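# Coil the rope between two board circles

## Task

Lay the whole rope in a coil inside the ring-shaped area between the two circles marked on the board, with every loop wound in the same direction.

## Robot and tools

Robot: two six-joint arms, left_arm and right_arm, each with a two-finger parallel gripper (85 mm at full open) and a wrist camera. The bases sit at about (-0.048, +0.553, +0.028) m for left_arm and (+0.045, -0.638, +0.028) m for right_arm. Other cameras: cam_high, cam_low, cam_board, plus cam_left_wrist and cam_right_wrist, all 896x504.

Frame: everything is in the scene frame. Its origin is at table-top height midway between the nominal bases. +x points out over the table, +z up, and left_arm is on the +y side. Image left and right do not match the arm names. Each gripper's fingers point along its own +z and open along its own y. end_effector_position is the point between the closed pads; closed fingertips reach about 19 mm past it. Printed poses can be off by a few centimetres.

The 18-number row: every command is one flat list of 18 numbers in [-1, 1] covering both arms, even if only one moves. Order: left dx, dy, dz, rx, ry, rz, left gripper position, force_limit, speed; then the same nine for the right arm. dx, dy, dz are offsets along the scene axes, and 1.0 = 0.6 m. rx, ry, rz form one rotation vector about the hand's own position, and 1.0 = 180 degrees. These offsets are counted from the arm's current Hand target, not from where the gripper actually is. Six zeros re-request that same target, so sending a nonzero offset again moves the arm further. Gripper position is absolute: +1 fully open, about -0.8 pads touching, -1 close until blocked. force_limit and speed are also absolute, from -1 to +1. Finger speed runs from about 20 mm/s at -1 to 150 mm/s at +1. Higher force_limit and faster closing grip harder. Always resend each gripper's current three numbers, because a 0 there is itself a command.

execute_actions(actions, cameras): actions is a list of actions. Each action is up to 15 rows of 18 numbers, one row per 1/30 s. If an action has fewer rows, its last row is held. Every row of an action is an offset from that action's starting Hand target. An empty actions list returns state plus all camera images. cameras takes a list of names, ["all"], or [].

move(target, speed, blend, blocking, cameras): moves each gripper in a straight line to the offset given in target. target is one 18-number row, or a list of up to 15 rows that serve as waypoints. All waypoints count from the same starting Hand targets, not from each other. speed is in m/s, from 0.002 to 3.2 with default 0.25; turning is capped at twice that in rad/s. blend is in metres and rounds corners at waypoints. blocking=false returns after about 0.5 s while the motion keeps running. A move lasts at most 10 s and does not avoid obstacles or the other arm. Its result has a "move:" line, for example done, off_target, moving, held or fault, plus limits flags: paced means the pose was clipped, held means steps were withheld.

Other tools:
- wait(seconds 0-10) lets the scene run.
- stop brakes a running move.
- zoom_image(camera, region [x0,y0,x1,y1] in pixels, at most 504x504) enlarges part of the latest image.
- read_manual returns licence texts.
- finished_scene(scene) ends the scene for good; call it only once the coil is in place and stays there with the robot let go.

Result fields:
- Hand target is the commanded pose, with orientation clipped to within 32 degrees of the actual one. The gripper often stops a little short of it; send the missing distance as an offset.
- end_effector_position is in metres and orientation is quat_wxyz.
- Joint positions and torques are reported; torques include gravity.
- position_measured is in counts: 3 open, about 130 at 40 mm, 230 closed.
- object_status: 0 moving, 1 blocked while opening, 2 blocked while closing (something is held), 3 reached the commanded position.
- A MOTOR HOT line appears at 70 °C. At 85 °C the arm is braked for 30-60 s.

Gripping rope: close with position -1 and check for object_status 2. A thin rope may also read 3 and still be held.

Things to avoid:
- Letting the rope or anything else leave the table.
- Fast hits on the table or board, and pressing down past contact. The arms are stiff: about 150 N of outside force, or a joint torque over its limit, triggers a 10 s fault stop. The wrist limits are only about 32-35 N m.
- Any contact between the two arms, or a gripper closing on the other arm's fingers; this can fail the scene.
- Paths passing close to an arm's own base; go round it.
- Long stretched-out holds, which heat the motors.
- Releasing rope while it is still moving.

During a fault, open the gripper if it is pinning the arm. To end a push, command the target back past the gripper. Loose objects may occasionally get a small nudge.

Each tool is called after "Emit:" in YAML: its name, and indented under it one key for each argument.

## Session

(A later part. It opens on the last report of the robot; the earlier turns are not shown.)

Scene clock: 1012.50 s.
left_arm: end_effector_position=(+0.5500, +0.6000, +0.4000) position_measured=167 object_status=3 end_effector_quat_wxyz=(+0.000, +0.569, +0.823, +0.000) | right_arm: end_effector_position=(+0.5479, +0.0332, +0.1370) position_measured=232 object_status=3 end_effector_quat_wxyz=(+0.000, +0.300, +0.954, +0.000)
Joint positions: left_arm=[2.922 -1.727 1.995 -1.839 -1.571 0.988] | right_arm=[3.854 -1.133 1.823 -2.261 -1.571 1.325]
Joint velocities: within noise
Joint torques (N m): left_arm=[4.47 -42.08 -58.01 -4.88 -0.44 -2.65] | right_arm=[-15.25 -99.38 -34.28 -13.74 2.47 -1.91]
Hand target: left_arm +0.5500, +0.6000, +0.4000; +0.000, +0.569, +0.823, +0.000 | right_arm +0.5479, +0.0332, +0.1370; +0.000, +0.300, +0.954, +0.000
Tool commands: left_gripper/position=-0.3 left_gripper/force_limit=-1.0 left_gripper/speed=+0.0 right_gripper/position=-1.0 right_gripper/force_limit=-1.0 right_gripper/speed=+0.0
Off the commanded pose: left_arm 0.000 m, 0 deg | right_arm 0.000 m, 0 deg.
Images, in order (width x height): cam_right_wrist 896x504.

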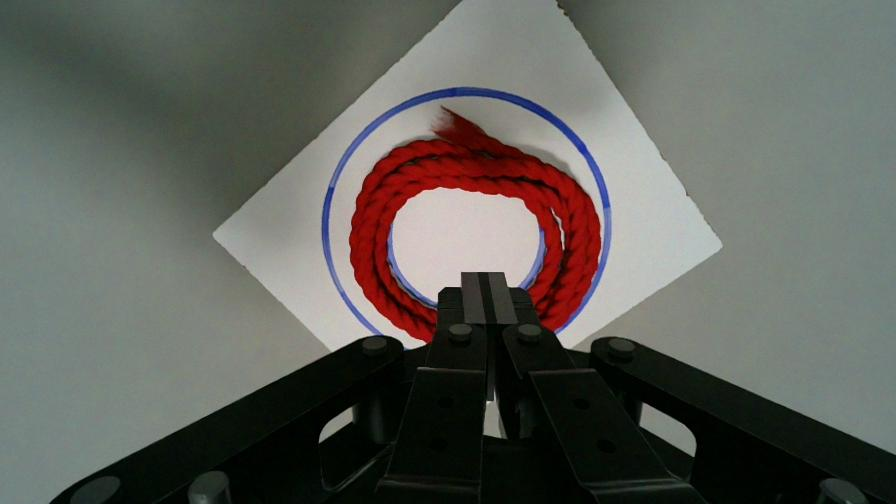

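Emit:
move:
  target:
    - [0,0,0,0,0,0,-0.3,-1,0,0.00817,-0.00583,-0.05,0,0,0,-1,-1,0]
    - [0,0,0,0,0,0,-0.3,-1,0,0.00817,-0.00583,-0.18,0,0,0,-1,-1,0]
  speed: [0.1,0.06]
  blend: [0.005,0]
  cameras: ["cam_right_wrist"]

Scene clock: 1027.17 s.
left_arm: end_effector_position=(+0.5500, +0.6000, +0.4000) position_measured=167 object_status=3 end_effector_quat_wxyz=(+0.000, +0.569, +0.823, +0.000) | right_arm: end_effector_position=(+0.5528, +0.0297, +0.0291) position_measured=232 object_status=3 end_effector_quat_wxyz=(+0.000, +0.300, +0.954, +0.000)
Joint positions: left_arm=[2.922 -1.727 1.995 -1.839 -1.571 0.988] | right_arm=[3.847 -1.005 1.867 -2.433 -1.571 1.318]
Joint torques (N m): left_arm=[4.69 -40.1 -58.49 -4.74 -0.51 -2.79] | right_arm=[-14.4 -66.08 -28.09 -13.97 2.09 -1.58]
Hand target: left_arm +0.5500, +0.6000, +0.4000; +0.000, +0.569, +0.823, +0.000 | right_arm +0.5528, +0.0297, +0.0290; +0.000, +0.300, +0.954, +0.000
Off the commanded pose: left_arm 0.000 m, 0 deg | right_arm 0.000 m, 0 deg.
move: done
Images, in order (width x height): cam_right_wrist 896x504.

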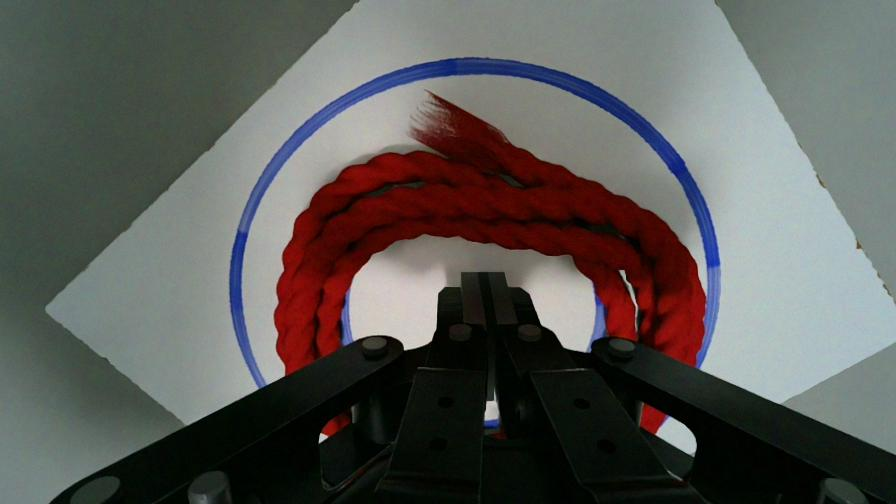

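Emit:
move:
  target: [0,0,0,0,0,0,-0.3,-1,0,-0.02333,0.01633,0,0,0,0,-1,-1,0]
  speed: 0.02
  cameras: ["cam_right_wrist"]

Scene clock: 1030.37 s.
left_arm: end_effector_position=(+0.5500, +0.6000, +0.4000) position_measured=167 object_status=3 end_effector_quat_wxyz=(+0.000, +0.569, +0.823, +0.000) | right_arm: end_effector_position=(+0.5389, +0.0394, +0.0290) position_measured=232 object_status=3 end_effector_quat_wxyz=(+0.000, +0.300, +0.954, +0.000)
Joint positions: left_arm=[2.922 -1.727 1.995 -1.839 -1.571 0.988] | right_arm=[3.867 -1.005 1.868 -2.434 -1.571 1.338]
Joint torques (N m): left_arm=[2.91 -40.4 -58.51 -5.34 -0.38 -2.99] | right_arm=[31.36 -103.32 -28.18 -14.13 1.84 1.65]
Hand target: left_arm +0.5500, +0.6000, +0.4000; +0.000, +0.569, +0.823, +0.000 | right_arm +0.5388, +0.0395, +0.0290; +0.000, +0.300, +0.954, +0.000
Off the commanded pose: left_arm 0.000 m, 0 deg | right_arm 0.000 m, 0 deg.
move: done
Images, in order (width x height): cam_right_wrist 896x504.

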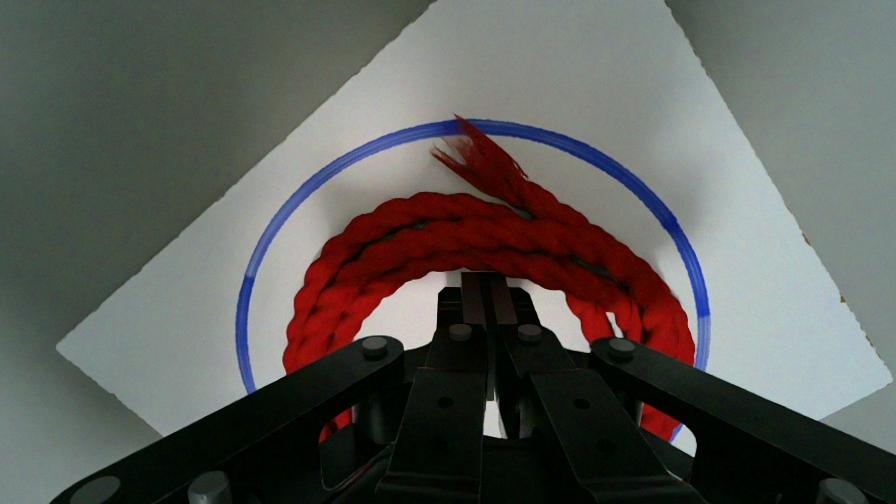

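Emit:
move:
  target:
    - [0,0,0,0,0,0,-0.3,-1,0,-0.00341,0.00239,0,0,0,0,-1,-1,0]
    - [0,0,0,0,0,0,-0.3,-1,0,0.00683,-0.00478,0,0,0,0,-1,-1,0]
  speed: 0.02
  cameras: ["cam_right_wrist"]

Scene clock: 1033.77 s.
left_arm: end_effector_position=(+0.5500, +0.6000, +0.4000) position_measured=167 object_status=3 end_effector_quat_wxyz=(+0.000, +0.569, +0.823, +0.000) | right_arm: end_effector_position=(+0.5428, +0.0368, +0.0291) position_measured=232 object_status=3 end_effector_quat_wxyz=(+0.000, +0.300, +0.954, +0.000)
Joint positions: left_arm=[2.922 -1.727 1.995 -1.839 -1.571 0.988] | right_arm=[3.861 -1.005 1.868 -2.434 -1.571 1.333]
Joint torques (N m): left_arm=[2.52 -40.64 -58.3 -4.74 -0.32 -2.88] | right_arm=[-15.11 -70.82 -44.5 -5.27 0.29 -1.16]
Hand target: left_arm +0.5500, +0.6000, +0.4000; +0.000, +0.569, +0.823, +0.000 | right_arm +0.5429, +0.0366, +0.0290; +0.000, +0.300, +0.954, +0.000
Off the commanded pose: left_arm 0.000 m, 0 deg | right_arm 0.000 m, 0 deg.
move: done
Images, in order (width x height): cam_right_wrist 896x504.

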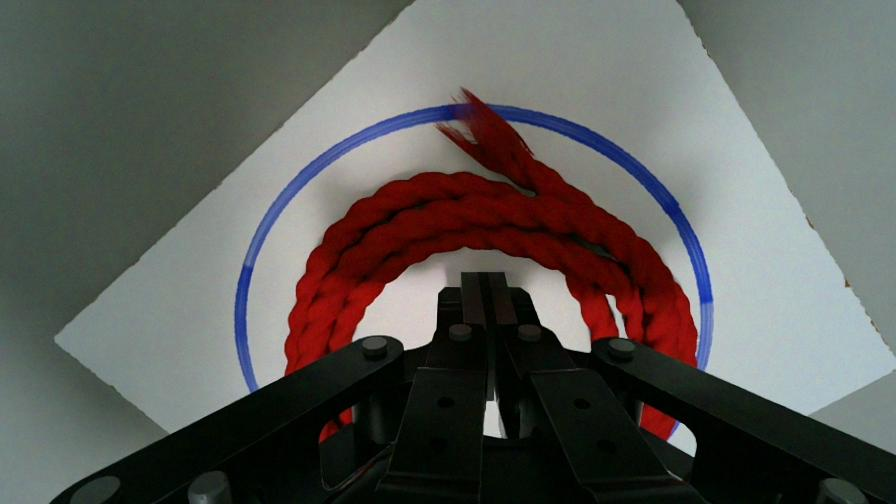

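Emit:
move:
  target:
    - [0,0,0,0,0,0,-0.3,-1,0,0.00683,-0.00478,0.15,0,0,0,-1,-1,0]
    - [0,0,0,0,0,0,-0.3,-1,0,0.06017,-0.042,0.36833,0,0,0,-1,-1,0]
  speed: [0.08,0.15]
  blend: [0.01,0]
  cameras: ["cam_right_wrist"]

Emit:
zoom_image:
  camera: "cam_right_wrist"
  region: [330, 20, 610, 270]

Scene clock: 1040.70 s.
left_arm: end_effector_position=(+0.5500, +0.6000, +0.4000) position_measured=167 object_status=3 end_effector_quat_wxyz=(+0.000, +0.569, +0.823, +0.000) | right_arm: end_effector_position=(+0.5789, +0.0114, +0.2499) position_measured=232 object_status=3 end_effector_quat_wxyz=(+0.000, +0.300, +0.954, +0.000)
Joint positions: left_arm=[2.922 -1.727 1.995 -1.839 -1.571 0.988] | right_arm=[3.809 -1.235 1.736 -2.072 -1.571 1.281]
Joint torques (N m): left_arm=[2.04 -40 -58.2 -5.29 -0.02 -2.7] | right_arm=[-16.92 -95.01 -54.9 0.24 1.08 -1.93]
Hand target: left_arm +0.5500, +0.6000, +0.4000; +0.000, +0.569, +0.823, +0.000 | right_arm +0.5790, +0.0114, +0.2500; +0.000, +0.300, +0.954, +0.000
Off the commanded pose: left_arm 0.000 m, 0 deg | right_arm 0.000 m, 0 deg.
move: done
Images, in order (width x height): cam_right_wrist 896x504.

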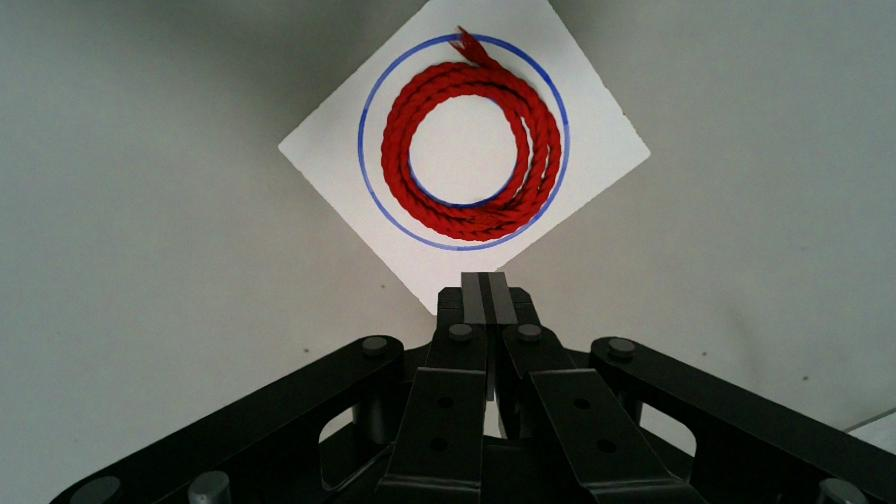

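Scaled by 1.800 from the camera's 896x504 image, which has a finer 1280x720 frame.

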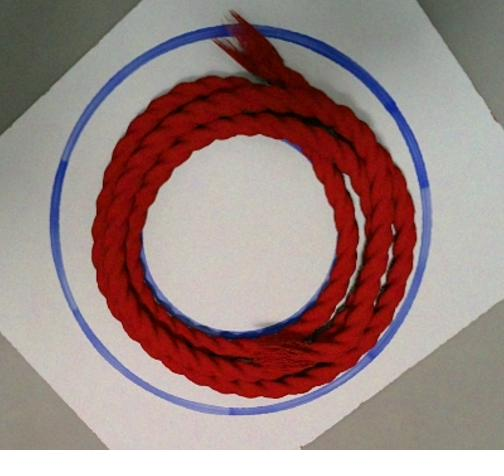

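Emit:
zoom_image:
  camera: "cam_right_wrist"
  region: [420, 70, 560, 180]

Emit:
execute_actions:
  actions: []
  cameras: ["cam_board"]

Emit:
zoom_image:
  camera: "cam_board"
  region: [340, 170, 550, 360]

Scaled by 3.600 from the camera's 896x504 image, which has a finer 1280x720 frame.

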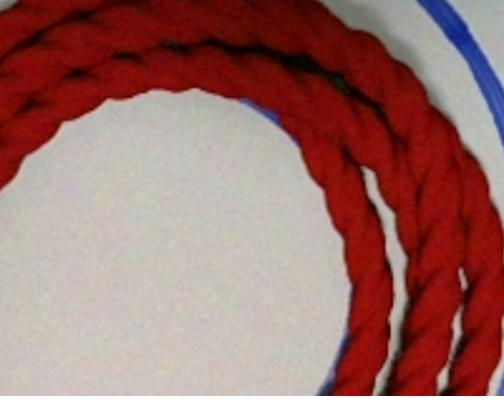

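Scene clock: 1043.73 s.
left_arm: end_effector_position=(+0.5500, +0.6000, +0.4000) position_measured=167 object_status=3 end_effector_quat_wxyz=(+0.000, +0.569, +0.823, +0.000) | right_arm: end_effector_position=(+0.5790, +0.0114, +0.2500) position_measured=232 object_status=3 end_effector_quat_wxyz=(+0.000, +0.300, +0.954, +0.000)
Joint positions: left_arm=[2.922 -1.727 1.995 -1.839 -1.571 0.988] | right_arm=[3.809 -1.235 1.736 -2.072 -1.571 1.281]
Joint velocities: within noise
Joint torques (N m): left_arm=[4.66 -37.39 -58.48 -4.9 -0.49 -2.94] | right_arm=[-16.94 -95.5 -55.35 -0.33 2.41 -1.91]
Hand target: left_arm +0.5500, +0.6000, +0.4000; +0.000, +0.569, +0.823, +0.000 | right_arm +0.5790, +0.0114, +0.2500; +0.000, +0.300, +0.954, +0.000
Tool commands: left_gripper/position=-0.3 left_gripper/force_limit=-1.0 left_gripper/speed=+0.0 right_gripper/position=-1.0 right_gripper/force_limit=-1.0 right_gripper/speed=+0.0
Off the commanded pose: left_arm 0.000 m, 0 deg | right_arm 0.000 m, 0 deg.
Images, in order (width x height): cam_board 896x504.

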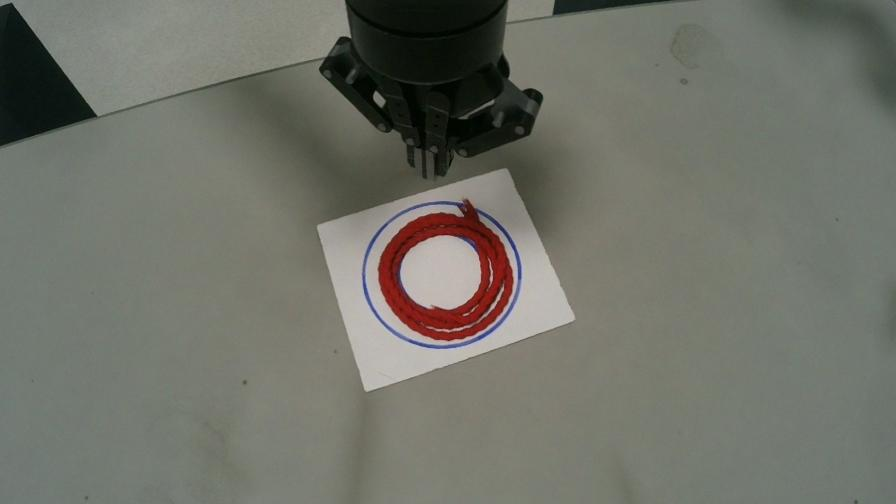

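Scaled by 2.400 from the camera's 896x504 image, which has a finer 1280x720 frame.

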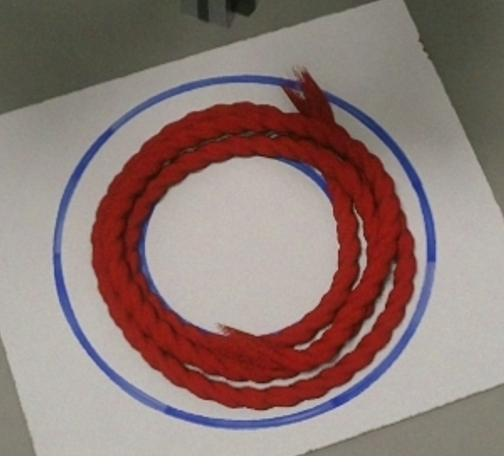

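Emit:
move:
  target:
    - [0,0,0,0,0,0,-0.3,-1,0,-0.1085,0.08017,-0.21667,0,0,0.4889,0.35,-1,0]
    - [0,0,0,0,0,0,-0.3,-1,0,-0.1085,0.08017,-0.31667,0,0,0.4889,0.35,-1,0]
  speed: [0.3,0.08]
  cameras: ["cam_right_wrist","cam_board"]

Scene clock: 1072.33 s.
left_arm: end_effector_position=(+0.5500, +0.6000, +0.4000) position_measured=167 object_status=3 end_effector_quat_wxyz=(+0.000, +0.569, +0.823, +0.000) | right_arm: end_effector_position=(+0.5139, +0.0595, +0.0602) position_measured=85 object_status=3 end_effector_quat_wxyz=(+0.000, -0.446, +0.895, +0.000)
Joint positions: left_arm=[2.922 -1.727 1.995 -1.839 -1.571 0.988] | right_arm=[3.905 -1.042 1.854 -2.384 -1.571 -0.159]
Joint torques (N m): left_arm=[4.07 -39.95 -58.31 -4.58 -0.51 -3.11] | right_arm=[30.62 -65.59 -30.05 -14.19 2.44 -1.53]
Hand target: left_arm +0.5500, +0.6000, +0.4000; +0.000, +0.569, +0.823, +0.000 | right_arm +0.5139, +0.0595, +0.0600; +0.000, -0.446, +0.895, +0.000
Off the commanded pose: left_arm 0.000 m, 0 deg | right_arm 0.000 m, 0 deg.
move: done
Images, in order (width x height): cam_board 896x504, cam_right_wrist 896x504.

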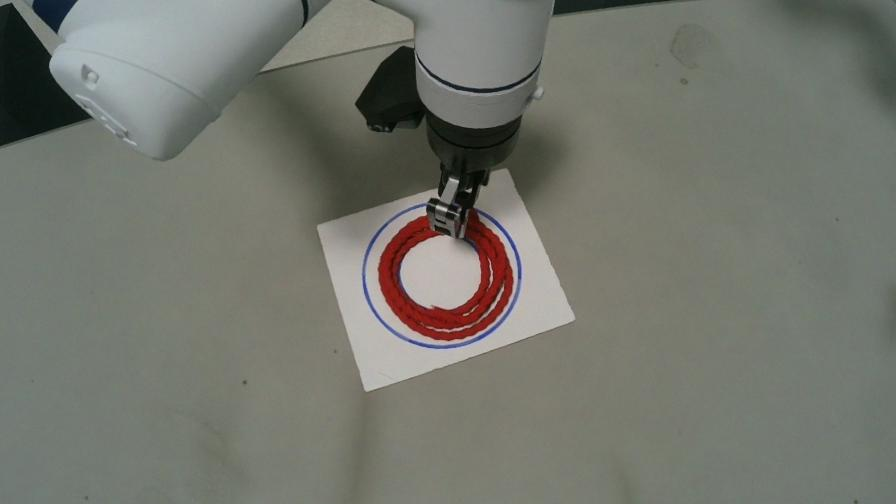

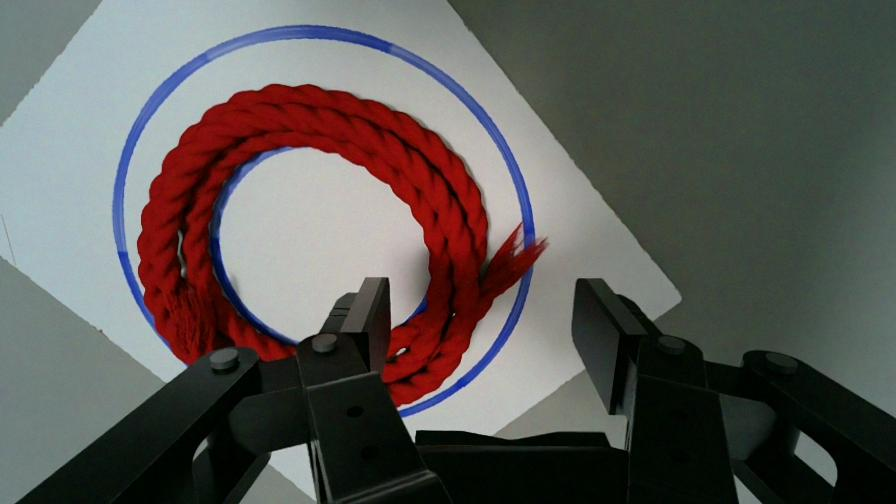

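Emit:
move:
  target:
    - [0,0,0,0,0,0,-0.3,-1,0,0.00317,0.004,-0.05167,0,0,0,0.35,-1,0]
    - [0,0,0,0,0,0,-0.3,-1,0,0.00617,0.0015,-0.05167,0,0,0,0.35,-1,0]
  speed: [0.04,0.03]
  cameras: ["cam_right_wrist"]

Scene clock: 1076.43 s.
left_arm: end_effector_position=(+0.5500, +0.6000, +0.4000) position_measured=167 object_status=3 end_effector_quat_wxyz=(+0.000, +0.569, +0.823, +0.000) | right_arm: end_effector_position=(+0.5174, +0.0606, +0.0290) position_measured=85 object_status=3 end_effector_quat_wxyz=(+0.000, -0.446, +0.895, +0.000)
Joint positions: left_arm=[2.922 -1.727 1.995 -1.839 -1.571 0.988] | right_arm=[3.903 -1 1.858 -2.429 -1.571 -0.162]
Joint torques (N m): left_arm=[-0.65 -38.68 -58.73 -4.72 -0.13 -2.88] | right_arm=[-16.36 -67.05 -28.21 -13.81 2.47 -1.66]
Hand target: left_arm +0.5500, +0.6000, +0.4000; +0.000, +0.569, +0.823, +0.000 | right_arm +0.5176, +0.0604, +0.0290; +0.000, -0.446, +0.895, +0.000
Off the commanded pose: left_arm 0.000 m, 0 deg | right_arm 0.000 m, 0 deg.
move: done
Images, in order (width x height): cam_right_wrist 896x504.

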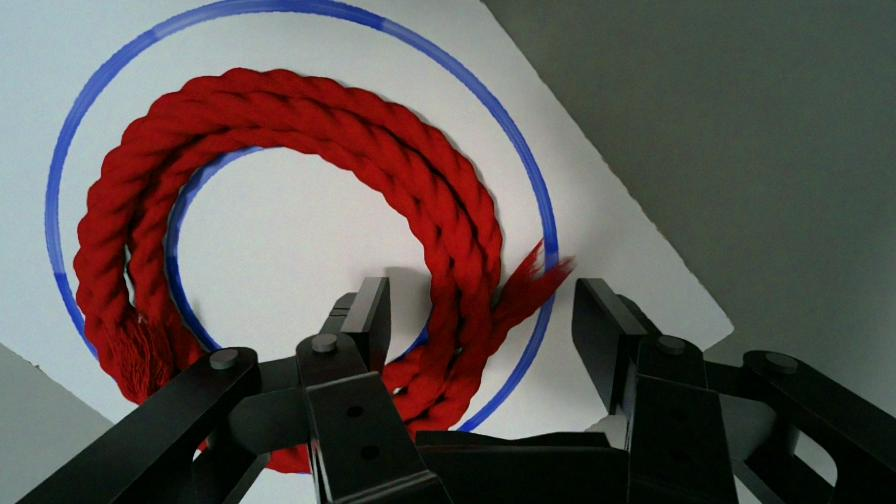

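Emit:
move:
  target: [0,0,0,0,0,0,-0.3,-1,0,-0.006,-0.008,0,0,0,0,0.35,-1,0]
  speed: 0.03

Emit:
execute_actions:
  actions:
    - [[0,0,0,0,0,0,-0.3,-1,0,0,0,0,0,0,0,-0.25,-1,-1]]
    - [[0,0,0,0,0,0,-0.3,-1,0,0,0,0,0,0,0,-0.25,-1,-1]]
  cameras: ["cam_right_wrist"]

Scene clock: 1079.70 s.
left_arm: end_effector_position=(+0.5500, +0.6000, +0.4000) position_measured=167 object_status=3 end_effector_quat_wxyz=(+0.000, +0.569, +0.823, +0.000) | right_arm: end_effector_position=(+0.5140, +0.0557, +0.0290) position_measured=85 object_status=3 end_effector_quat_wxyz=(+0.000, -0.446, +0.895, +0.000)
Joint positions: left_arm=[2.922 -1.727 1.995 -1.839 -1.571 0.988] | right_arm=[3.902 -1.006 1.87 -2.435 -1.571 -0.163]
Joint torques (N m): left_arm=[3.98 -39.76 -57.11 -4.84 -0.53 -2.9] | right_arm=[-16.6 -100.25 -28.26 -13.8 2.27 -1.96]
Hand target: left_arm +0.5500, +0.6000, +0.4000; +0.000, +0.569, +0.823, +0.000 | right_arm +0.5140, +0.0556, +0.0290; +0.000, -0.446, +0.895, +0.000
Off the commanded pose: left_arm 0.000 m, 0 deg | right_arm 0.000 m, 0 deg.
move: done

Scene clock: 1081.40 s.
left_arm: end_effector_position=(+0.5500, +0.6000, +0.4000) position_measured=167 object_status=3 end_effector_quat_wxyz=(+0.000, +0.569, +0.823, +0.000) | right_arm: end_effector_position=(+0.5140, +0.0556, +0.0290) position_measured=160 object_status=0 end_effector_quat_wxyz=(+0.000, -0.446, +0.895, +0.000)
Joint positions: left_arm=[2.922 -1.727 1.995 -1.839 -1.571 0.988] | right_arm=[3.902 -1.006 1.87 -2.435 -1.571 -0.163]
Joint torques (N m): left_arm=[3.78 -41.17 -58.02 -4.91 -0.28 -3.06] | right_arm=[-16.33 -101.99 -28.3 -13.16 2.45 -2.05]
Hand target: left_arm +0.5500, +0.6000, +0.4000; +0.000, +0.569, +0.823, +0.000 | right_arm +0.5140, +0.0556, +0.0290; +0.000, -0.446, +0.895, +0.000
Off the commanded pose: left_arm 0.000 m, 0 deg | right_arm 0.000 m, 0 deg.
Step readings (end_effector_position of left_arm | right_arm):
0: (+0.5500, +0.6000, +0.4000) | (+0.5140, +0.0557, +0.0290)
1: (+0.5500, +0.6000, +0.4000) | (+0.5140, +0.0557, +0.0290)
2: (+0.5500, +0.6000, +0.4000) | (+0.5140, +0.0557, +0.0290)
4: (+0.5500, +0.6000, +0.4000) | (+0.5140, +0.0557, +0.0290)
8: (+0.5500, +0.6000, +0.4000) | (+0.5140, +0.0556, +0.0290)
15: (+0.5500, +0.6000, +0.4000) | (+0.5140, +0.0556, +0.0290)
16: (+0.5500, +0.6000, +0.4000) | (+0.5140, +0.0556, +0.0290)
17: (+0.5500, +0.6000, +0.4000) | (+0.5140, +0.0556, +0.0290)
19: (+0.5500, +0.6000, +0.4000) | (+0.5140, +0.0556, +0.0290)
23: (+0.5500, +0.6000, +0.4000) | (+0.5140, +0.0556, +0.0290)
30: (+0.5500, +0.6000, +0.4000) | (+0.5140, +0.0556, +0.0290)
Images, in order (width x height): cam_right_wrist 896x504.

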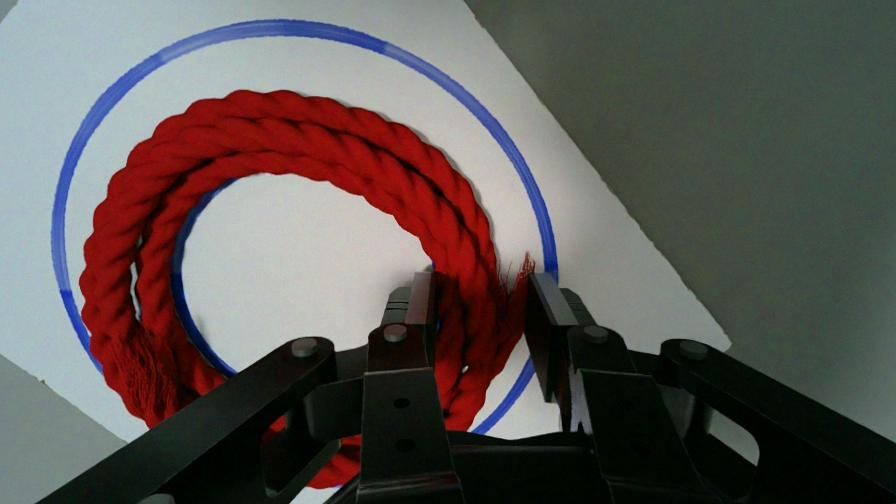

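Emit:
execute_actions:
  actions:
    - [[0,0,0,0,0,0,-0.3,-1,0,0,0,0,0,0,0,-0.34,-1,-1]]
    - [[0,0,0,0,0,0,-0.3,-1,0,0,0,0,0,0,0,-0.34,-1,-1]]
  cameras: ["cam_right_wrist"]

Scene clock: 1083.67 s.
left_arm: end_effector_position=(+0.5500, +0.6000, +0.4000) position_measured=167 object_status=3 end_effector_quat_wxyz=(+0.000, +0.569, +0.823, +0.000) | right_arm: end_effector_position=(+0.5140, +0.0556, +0.0290) position_measured=170 object_status=2 end_effector_quat_wxyz=(+0.000, -0.446, +0.895, +0.000)
Joint positions: left_arm=[2.922 -1.727 1.995 -1.839 -1.571 0.988] | right_arm=[3.902 -1.006 1.87 -2.435 -1.571 -0.163]
Joint torques (N m): left_arm=[3.56 -41.32 -57.4 -4.87 -0.18 -2.81] | right_arm=[-16.28 -88.6 -27.68 -7.95 2.4 -2.11]
Hand target: left_arm +0.5500, +0.6000, +0.4000; +0.000, +0.569, +0.823, +0.000 | right_arm +0.5140, +0.0556, +0.0290; +0.000, -0.446, +0.895, +0.000
Off the commanded pose: left_arm 0.000 m, 0 deg | right_arm 0.000 m, 0 deg.
Step readings (end_effector_position of left_arm | right_arm):
0: (+0.5500, +0.6000, +0.4000) | (+0.5140, +0.0556, +0.0290)
1: (+0.5500, +0.6000, +0.4000) | (+0.5140, +0.0556, +0.0290)
2: (+0.5500, +0.6000, +0.4000) | (+0.5140, +0.0556, +0.0290)
4: (+0.5500, +0.6000, +0.4000) | (+0.5140, +0.0556, +0.0290)
8: (+0.5500, +0.6000, +0.4000) | (+0.5140, +0.0556, +0.0290)
15: (+0.5500, +0.6000, +0.4000) | (+0.5140, +0.0556, +0.0290)
16: (+0.5500, +0.6000, +0.4000) | (+0.5140, +0.0556, +0.0290)
17: (+0.5500, +0.6000, +0.4000) | (+0.5140, +0.0556, +0.0290)
19: (+0.5500, +0.6000, +0.4000) | (+0.5140, +0.0556, +0.0290)
23: (+0.5500, +0.6000, +0.4000) | (+0.5140, +0.0556, +0.0290)
30: (+0.5500, +0.6000, +0.4000) | (+0.5140, +0.0556, +0.0290)
Images, in order (width x height): cam_right_wrist 896x504.

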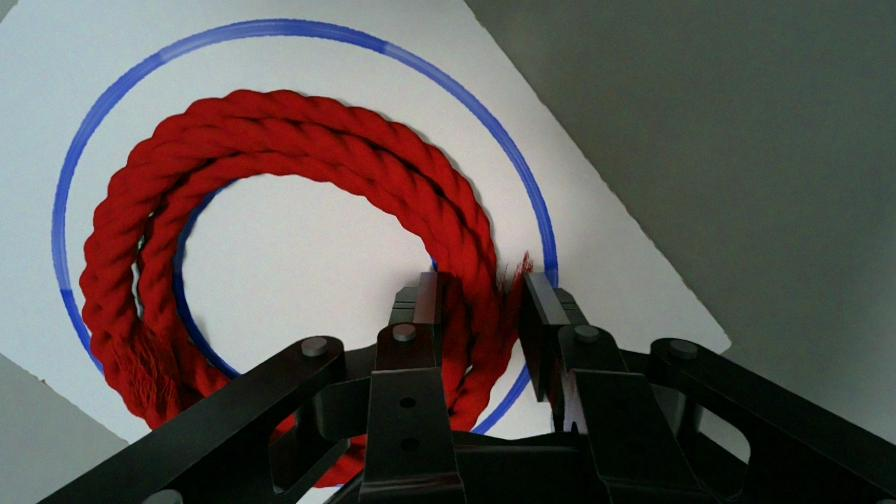

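Emit:
execute_actions:
  actions:
    - [[0,0,0,0,0,0,-0.3,-1,0,0,0,0,0,0,0,0.2,-1,-1]]
    - [[0,0,0,0,0,0,-0.3,-1,0,0,0,0,0,0,0,0.2,-1,-1]]
    - [[0,0,0,0,0,0,-0.3,-1,0,0,0,0,0,0,0,0.2,-1,-1]]
  cameras: ["cam_right_wrist"]

Scene clock: 1086.30 s.
left_arm: end_effector_position=(+0.5500, +0.6000, +0.4000) position_measured=167 object_status=3 end_effector_quat_wxyz=(+0.000, +0.569, +0.823, +0.000) | right_arm: end_effector_position=(+0.5140, +0.0556, +0.0290) position_measured=104 object_status=3 end_effector_quat_wxyz=(+0.000, -0.446, +0.895, +0.000)
Joint positions: left_arm=[2.922 -1.727 1.995 -1.839 -1.571 0.988] | right_arm=[3.902 -1.006 1.87 -2.435 -1.571 -0.163]
Joint torques (N m): left_arm=[1.96 -38.39 -57.87 -5.18 -0.01 -3.04] | right_arm=[-14.7 -73.86 -28.29 -2.21 2.35 -1.94]
Hand target: left_arm +0.5500, +0.6000, +0.4000; +0.000, +0.569, +0.823, +0.000 | right_arm +0.5140, +0.0556, +0.0290; +0.000, -0.446, +0.895, +0.000
Off the commanded pose: left_arm 0.000 m, 0 deg | right_arm 0.000 m, 0 deg.
Step readings (end_effector_position of left_arm | right_arm):
0: (+0.5500, +0.6000, +0.4000) | (+0.5140, +0.0556, +0.0290)
1: (+0.5500, +0.6000, +0.4000) | (+0.5140, +0.0556, +0.0290)
2: (+0.5500, +0.6000, +0.4000) | (+0.5140, +0.0556, +0.0290)
4: (+0.5500, +0.6000, +0.4000) | (+0.5140, +0.0556, +0.0290)
8: (+0.5500, +0.6000, +0.4000) | (+0.5140, +0.0556, +0.0290)
15: (+0.5500, +0.6000, +0.4000) | (+0.5140, +0.0556, +0.0290)
16: (+0.5500, +0.6000, +0.4000) | (+0.5140, +0.0556, +0.0290)
17: (+0.5500, +0.6000, +0.4000) | (+0.5140, +0.0556, +0.0290)
19: (+0.5500, +0.6000, +0.4000) | (+0.5140, +0.0556, +0.0290)
23: (+0.5500, +0.6000, +0.4000) | (+0.5140, +0.0556, +0.0290)
30: (+0.5500, +0.6000, +0.4000) | (+0.5140, +0.0556, +0.0290)
31: (+0.5500, +0.6000, +0.4000) | (+0.5140, +0.0556, +0.0290)
32: (+0.5500, +0.6000, +0.4000) | (+0.5140, +0.0556, +0.0290)
34: (+0.5500, +0.6000, +0.4000) | (+0.5140, +0.0556, +0.0290)
38: (+0.5500, +0.6000, +0.4000) | (+0.5140, +0.0556, +0.0290)
45: (+0.5500, +0.6000, +0.4000) | (+0.5140, +0.0556, +0.0290)
Images, in order (width x height): cam_right_wrist 896x504.

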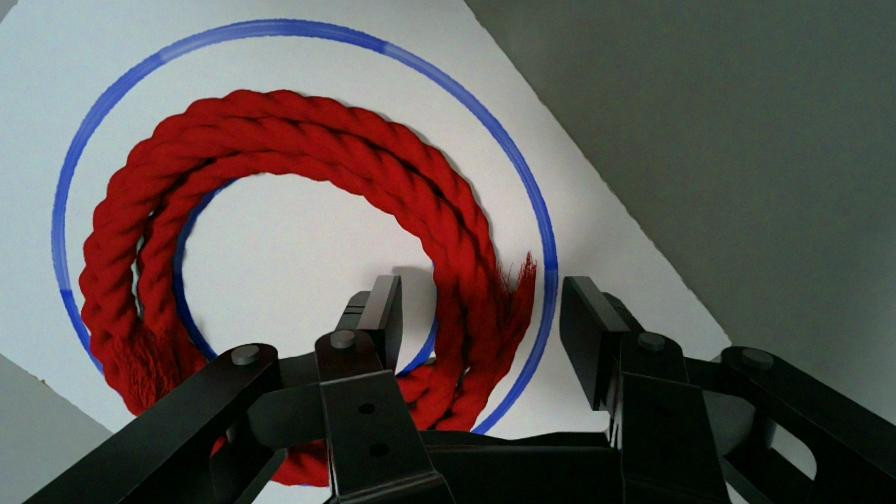

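Emit:
move:
  target:
    - [0,0,0,0,0,0,-0.3,-1,0,0,0,0.08333,0,0,0,0.2,-1,-1]
    - [0,0,0,0,0,0,-0.3,-1,0,0.10033,-0.02333,0.36833,0,0,0,0.2,-1,-1]
  speed: [0.04,0.15]
  blend: [0.005,0]
  cameras: ["cam_right_wrist","cam_board"]

Emit:
zoom_image:
  camera: "cam_right_wrist"
  region: [330, 20, 610, 270]

Emit:
zoom_image:
  camera: "cam_board"
  region: [340, 170, 550, 360]

Scene clock: 1091.87 s.
left_arm: end_effector_position=(+0.5500, +0.6000, +0.4000) position_measured=167 object_status=3 end_effector_quat_wxyz=(+0.000, +0.569, +0.823, +0.000) | right_arm: end_effector_position=(+0.5741, +0.0416, +0.2499) position_measured=104 object_status=3 end_effector_quat_wxyz=(+0.000, -0.446, +0.895, +0.000)
Joint positions: left_arm=[2.922 -1.727 1.995 -1.839 -1.571 0.988] | right_arm=[3.841 -1.205 1.693 -2.06 -1.57 -0.224]
Joint torques (N m): left_arm=[1.25 -40.7 -57.89 -4.99 -0.35 -2.64] | right_arm=[-17.61 -97.53 -55.57 0.06 2.31 -1.86]
Hand target: left_arm +0.5500, +0.6000, +0.4000; +0.000, +0.569, +0.823, +0.000 | right_arm +0.5742, +0.0416, +0.2500; +0.000, -0.446, +0.895, +0.000
Off the commanded pose: left_arm 0.000 m, 0 deg | right_arm 0.000 m, 0 deg.
move: done
Images, in order (width x height): cam_board 896x504, cam_right_wrist 896x504.

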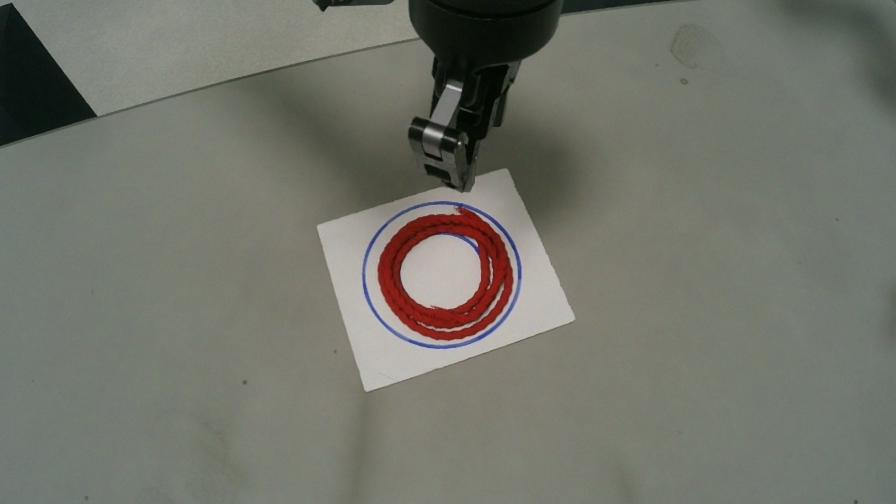

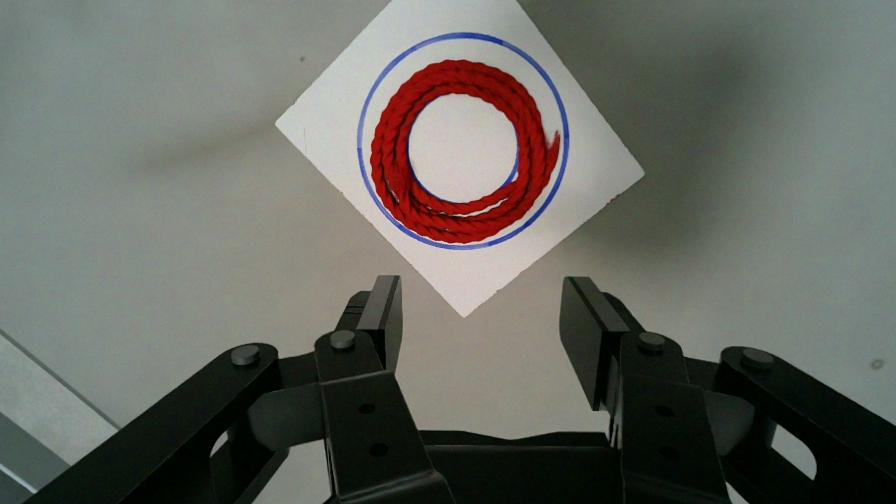

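Scaled by 1.800 from the camera's 896x504 image, which has a finer 1280x720 frame.

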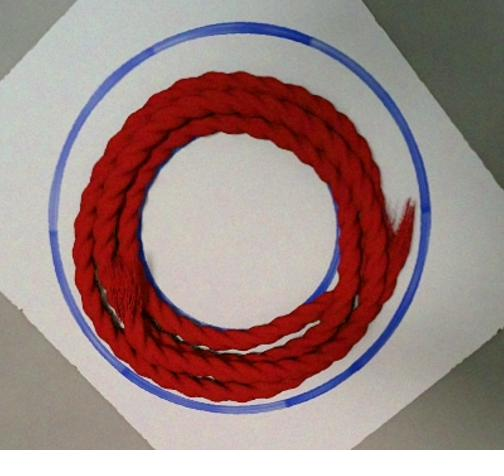

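Scaled by 2.400 from the camera's 896x504 image, which has a finer 1280x720 frame.

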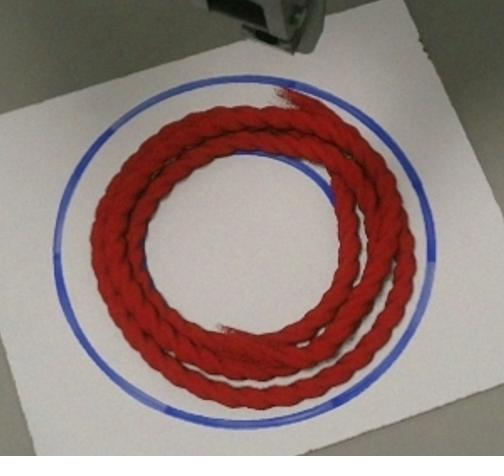

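Emit:
zoom_image:
  camera: "cam_board"
  region: [450, 210, 530, 320]

Emit:
zoom_image:
  camera: "cam_right_wrist"
  region: [400, 140, 560, 260]

Scaled by 4.582 from the camera's 896x504 image, which has a finer 1280x720 frame.

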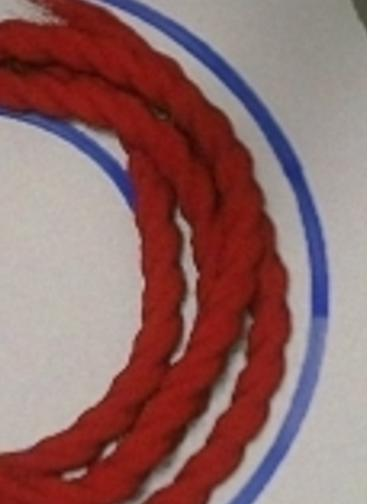

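Scaled by 3.150 from the camera's 896x504 image, which has a finer 1280x720 frame.

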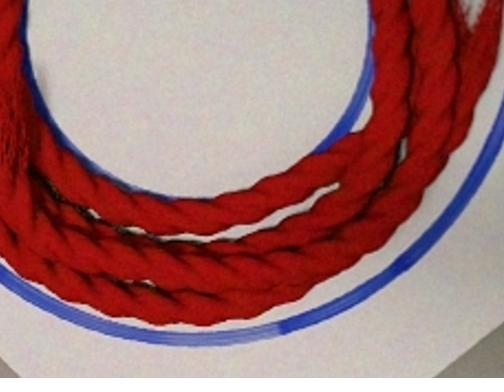

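Emit:
move:
  target:
    - [0,0,0,0,0,0,-0.3,-1,0,-0.00817,0.06933,-0.25,0,0,-0.3389,0.35,-1,0]
    - [0,0,0,0,0,0,-0.3,-1,0,-0.00817,0.06933,-0.31667,0,0,-0.3389,0.35,-1,0]
  speed: [0.25,0.08]
  cameras: ["cam_right_wrist"]

Scene clock: 1112.23 s.
left_arm: end_effector_position=(+0.5500, +0.6000, +0.4000) position_measured=167 object_status=3 end_effector_quat_wxyz=(+0.000, +0.569, +0.823, +0.000) | right_arm: end_effector_position=(+0.5693, +0.0832, +0.0601) position_measured=85 object_status=3 end_effector_quat_wxyz=(+0.000, +0.070, +0.998, +0.000)
Joint positions: left_arm=[2.922 -1.727 1.995 -1.839 -1.571 0.988] | right_arm=[3.881 -0.98 1.743 -2.334 -1.571 0.881]
Joint torques (N m): left_arm=[2.43 -41.92 -58.85 -4.74 -0.1 -2.73] | right_arm=[30.65 -72.5 -31.74 -14.31 0.2 1.66]
Hand target: left_arm +0.5500, +0.6000, +0.4000; +0.000, +0.569, +0.823, +0.000 | right_arm +0.5693, +0.0832, +0.0600; +0.000, +0.070, +0.998, +0.000
Off the commanded pose: left_arm 0.000 m, 0 deg | right_arm 0.000 m, 0 deg.
move: done
Images, in order (width x height): cam_right_wrist 896x504.

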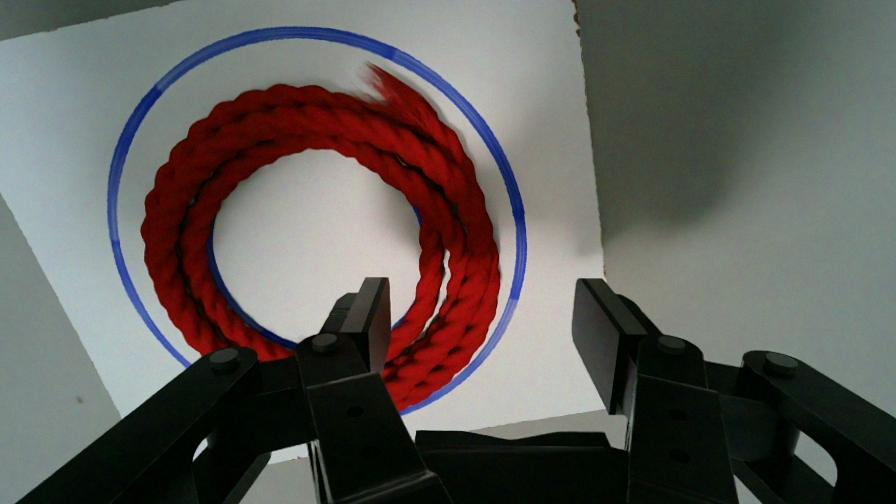

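Emit:
move:
  target: [0,0,0,0,0,0,-0.3,-1,0,0.0003,0.0023,-0.05167,0,0,0,0.35,-1,0]
  speed: 0.04

Emit:
execute_actions:
  actions:
    - [[0,0,0,0,0,0,-0.3,-1,0,0,0,0,0,0,0,-0.18,-1,-1]]
    - [[0,0,0,0,0,0,-0.3,-1,0,0,0,0,0,0,0,-0.18,-1,-1]]
    - [[0,0,0,0,0,0,-0.3,-1,0,0,0,0,0,0,0,-0.18,-1,-1]]
  cameras: ["cam_right_wrist"]

Scene clock: 1115.27 s.
left_arm: end_effector_position=(+0.5500, +0.6000, +0.4000) position_measured=167 object_status=3 end_effector_quat_wxyz=(+0.000, +0.569, +0.823, +0.000) | right_arm: end_effector_position=(+0.5694, +0.0846, +0.0292) position_measured=85 object_status=3 end_effector_quat_wxyz=(+0.000, +0.070, +0.998, +0.000)
Joint positions: left_arm=[2.922 -1.727 1.995 -1.839 -1.571 0.988] | right_arm=[3.882 -0.943 1.749 -2.378 -1.571 0.882]
Joint torques (N m): left_arm=[1.21 -40.33 -57.53 -5.11 -0.11 -2.85] | right_arm=[30.22 -75.96 -30.23 -14.08 1.33 1.44]
Hand target: left_arm +0.5500, +0.6000, +0.4000; +0.000, +0.569, +0.823, +0.000 | right_arm +0.5694, +0.0846, +0.0290; +0.000, +0.070, +0.998, +0.000
Off the commanded pose: left_arm 0.000 m, 0 deg | right_arm 0.000 m, 0 deg.
move: done

Scene clock: 1116.97 s.
left_arm: end_effector_position=(+0.5500, +0.6000, +0.4000) position_measured=167 object_status=3 end_effector_quat_wxyz=(+0.000, +0.569, +0.823, +0.000) | right_arm: end_effector_position=(+0.5694, +0.0846, +0.0290) position_measured=151 object_status=3 end_effector_quat_wxyz=(+0.000, +0.070, +0.998, +0.000)
Joint positions: left_arm=[2.922 -1.727 1.995 -1.839 -1.571 0.988] | right_arm=[3.882 -0.943 1.749 -2.378 -1.571 0.882]
Joint torques (N m): left_arm=[1.62 -39.57 -57.7 -5.18 0.06 -2.6] | right_arm=[31.12 -73.26 -30.18 -14.15 1.63 1.53]
Hand target: left_arm +0.5500, +0.6000, +0.4000; +0.000, +0.569, +0.823, +0.000 | right_arm +0.5694, +0.0846, +0.0290; +0.000, +0.070, +0.998, +0.000
Off the commanded pose: left_arm 0.000 m, 0 deg | right_arm 0.000 m, 0 deg.
Step readings (end_effector_position of left_arm | right_arm):
0: (+0.5500, +0.6000, +0.4000) | (+0.5694, +0.0846, +0.0292)
1: (+0.5500, +0.6000, +0.4000) | (+0.5694, +0.0846, +0.0291)
2: (+0.5500, +0.6000, +0.4000) | (+0.5694, +0.0846, +0.0291)
4: (+0.5500, +0.6000, +0.4000) | (+0.5694, +0.0846, +0.0290)
8: (+0.5500, +0.6000, +0.4000) | (+0.5694, +0.0846, +0.0290)
15: (+0.5500, +0.6000, +0.4000) | (+0.5694, +0.0846, +0.0290)
16: (+0.5500, +0.6000, +0.4000) | (+0.5694, +0.0846, +0.0290)
17: (+0.5500, +0.6000, +0.4000) | (+0.5694, +0.0846, +0.0290)
19: (+0.5500, +0.6000, +0.4000) | (+0.5694, +0.0846, +0.0290)
23: (+0.5500, +0.6000, +0.4000) | (+0.5694, +0.0846, +0.0290)
30: (+0.5500, +0.6000, +0.4000) | (+0.5694, +0.0846, +0.0290)
31: (+0.5500, +0.6000, +0.4000) | (+0.5694, +0.0846, +0.0290)
32: (+0.5500, +0.6000, +0.4000) | (+0.5694, +0.0846, +0.0290)
34: (+0.5500, +0.6000, +0.4000) | (+0.5694, +0.0846, +0.0290)
38: (+0.5500, +0.6000, +0.4000) | (+0.5694, +0.0846, +0.0290)
45: (+0.5500, +0.6000, +0.4000) | (+0.5694, +0.0846, +0.0290)
Images, in order (width x height): cam_right_wrist 896x504.

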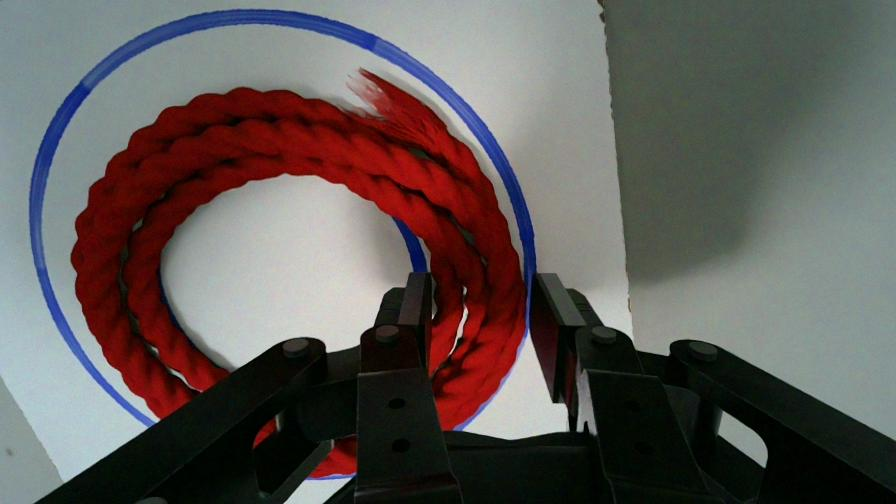

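Emit:
execute_actions:
  actions:
    - [[0,0,0,0,0,0,-0.3,-1,0,0,0,0,0,0,0,-0.23,-1,-1]]
    - [[0,0,0,0,0,0,-0.3,-1,0,-0.0001,-0.001,0,0,0,0,-0.23,-1,-1]]
    - [[0,0,0,0,0,0,-0.3,-1,0,-0.0002,-0.001,0,0,0,0,-0.23,-1,-1]]
  cameras: ["cam_right_wrist"]

Scene clock: 1121.03 s.
left_arm: end_effector_position=(+0.5500, +0.6000, +0.4000) position_measured=167 object_status=3 end_effector_quat_wxyz=(+0.000, +0.569, +0.823, +0.000) | right_arm: end_effector_position=(+0.5693, +0.0834, +0.0290) position_measured=158 object_status=3 end_effector_quat_wxyz=(+0.000, +0.070, +0.998, +0.000)
Joint positions: left_arm=[2.922 -1.727 1.995 -1.839 -1.571 0.988] | right_arm=[3.881 -0.944 1.751 -2.379 -1.571 0.881]
Joint torques (N m): left_arm=[-0.33 -42.24 -55.98 -5.17 -0.38 -2.64] | right_arm=[-17.98 -111.34 -29.91 -13.98 2.4 -1.1]
Hand target: left_arm +0.5500, +0.6000, +0.4000; +0.000, +0.569, +0.823, +0.000 | right_arm +0.5693, +0.0834, +0.0290; +0.000, +0.070, +0.998, +0.000
Off the commanded pose: left_arm 0.000 m, 0 deg | right_arm 0.000 m, 0 deg.
Step readings (end_effector_position of left_arm | right_arm):
0: (+0.5500, +0.6000, +0.4000) | (+0.5694, +0.0846, +0.0290)
1: (+0.5500, +0.6000, +0.4000) | (+0.5694, +0.0846, +0.0290)
2: (+0.5500, +0.6000, +0.4000) | (+0.5694, +0.0846, +0.0290)
4: (+0.5500, +0.6000, +0.4000) | (+0.5694, +0.0846, +0.0290)
8: (+0.5500, +0.6000, +0.4000) | (+0.5694, +0.0846, +0.0290)
15: (+0.5500, +0.6000, +0.4000) | (+0.5694, +0.0846, +0.0290)
16: (+0.5500, +0.6000, +0.4000) | (+0.5694, +0.0846, +0.0290)
17: (+0.5500, +0.6000, +0.4000) | (+0.5693, +0.0845, +0.0289)
19: (+0.5500, +0.6000, +0.4000) | (+0.5691, +0.0843, +0.0286)
23: (+0.5500, +0.6000, +0.4000) | (+0.5692, +0.0842, +0.0288)
30: (+0.5500, +0.6000, +0.4000) | (+0.5693, +0.0840, +0.0290)
31: (+0.5500, +0.6000, +0.4000) | (+0.5693, +0.0840, +0.0290)
32: (+0.5500, +0.6000, +0.4000) | (+0.5693, +0.0839, +0.0290)
34: (+0.5500, +0.6000, +0.4000) | (+0.5693, +0.0836, +0.0290)
38: (+0.5500, +0.6000, +0.4000) | (+0.5693, +0.0835, +0.0290)
45: (+0.5500, +0.6000, +0.4000) | (+0.5693, +0.0834, +0.0290)
Images, in order (width x height): cam_right_wrist 896x504.

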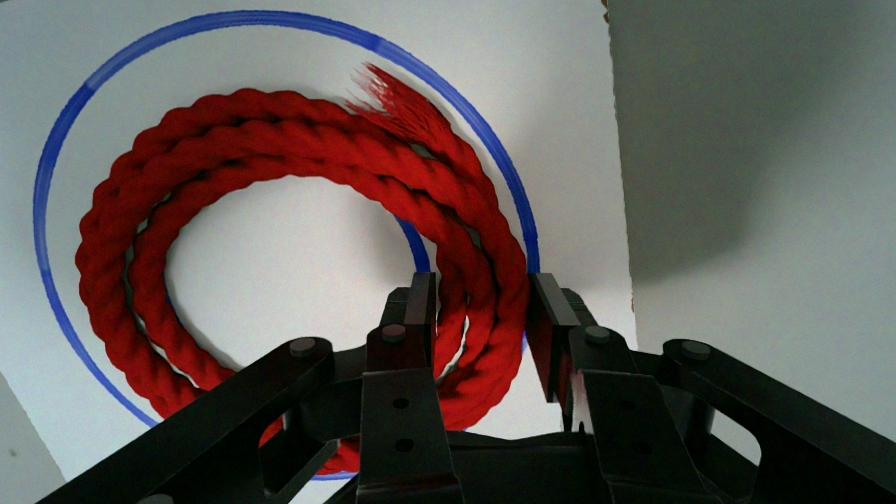

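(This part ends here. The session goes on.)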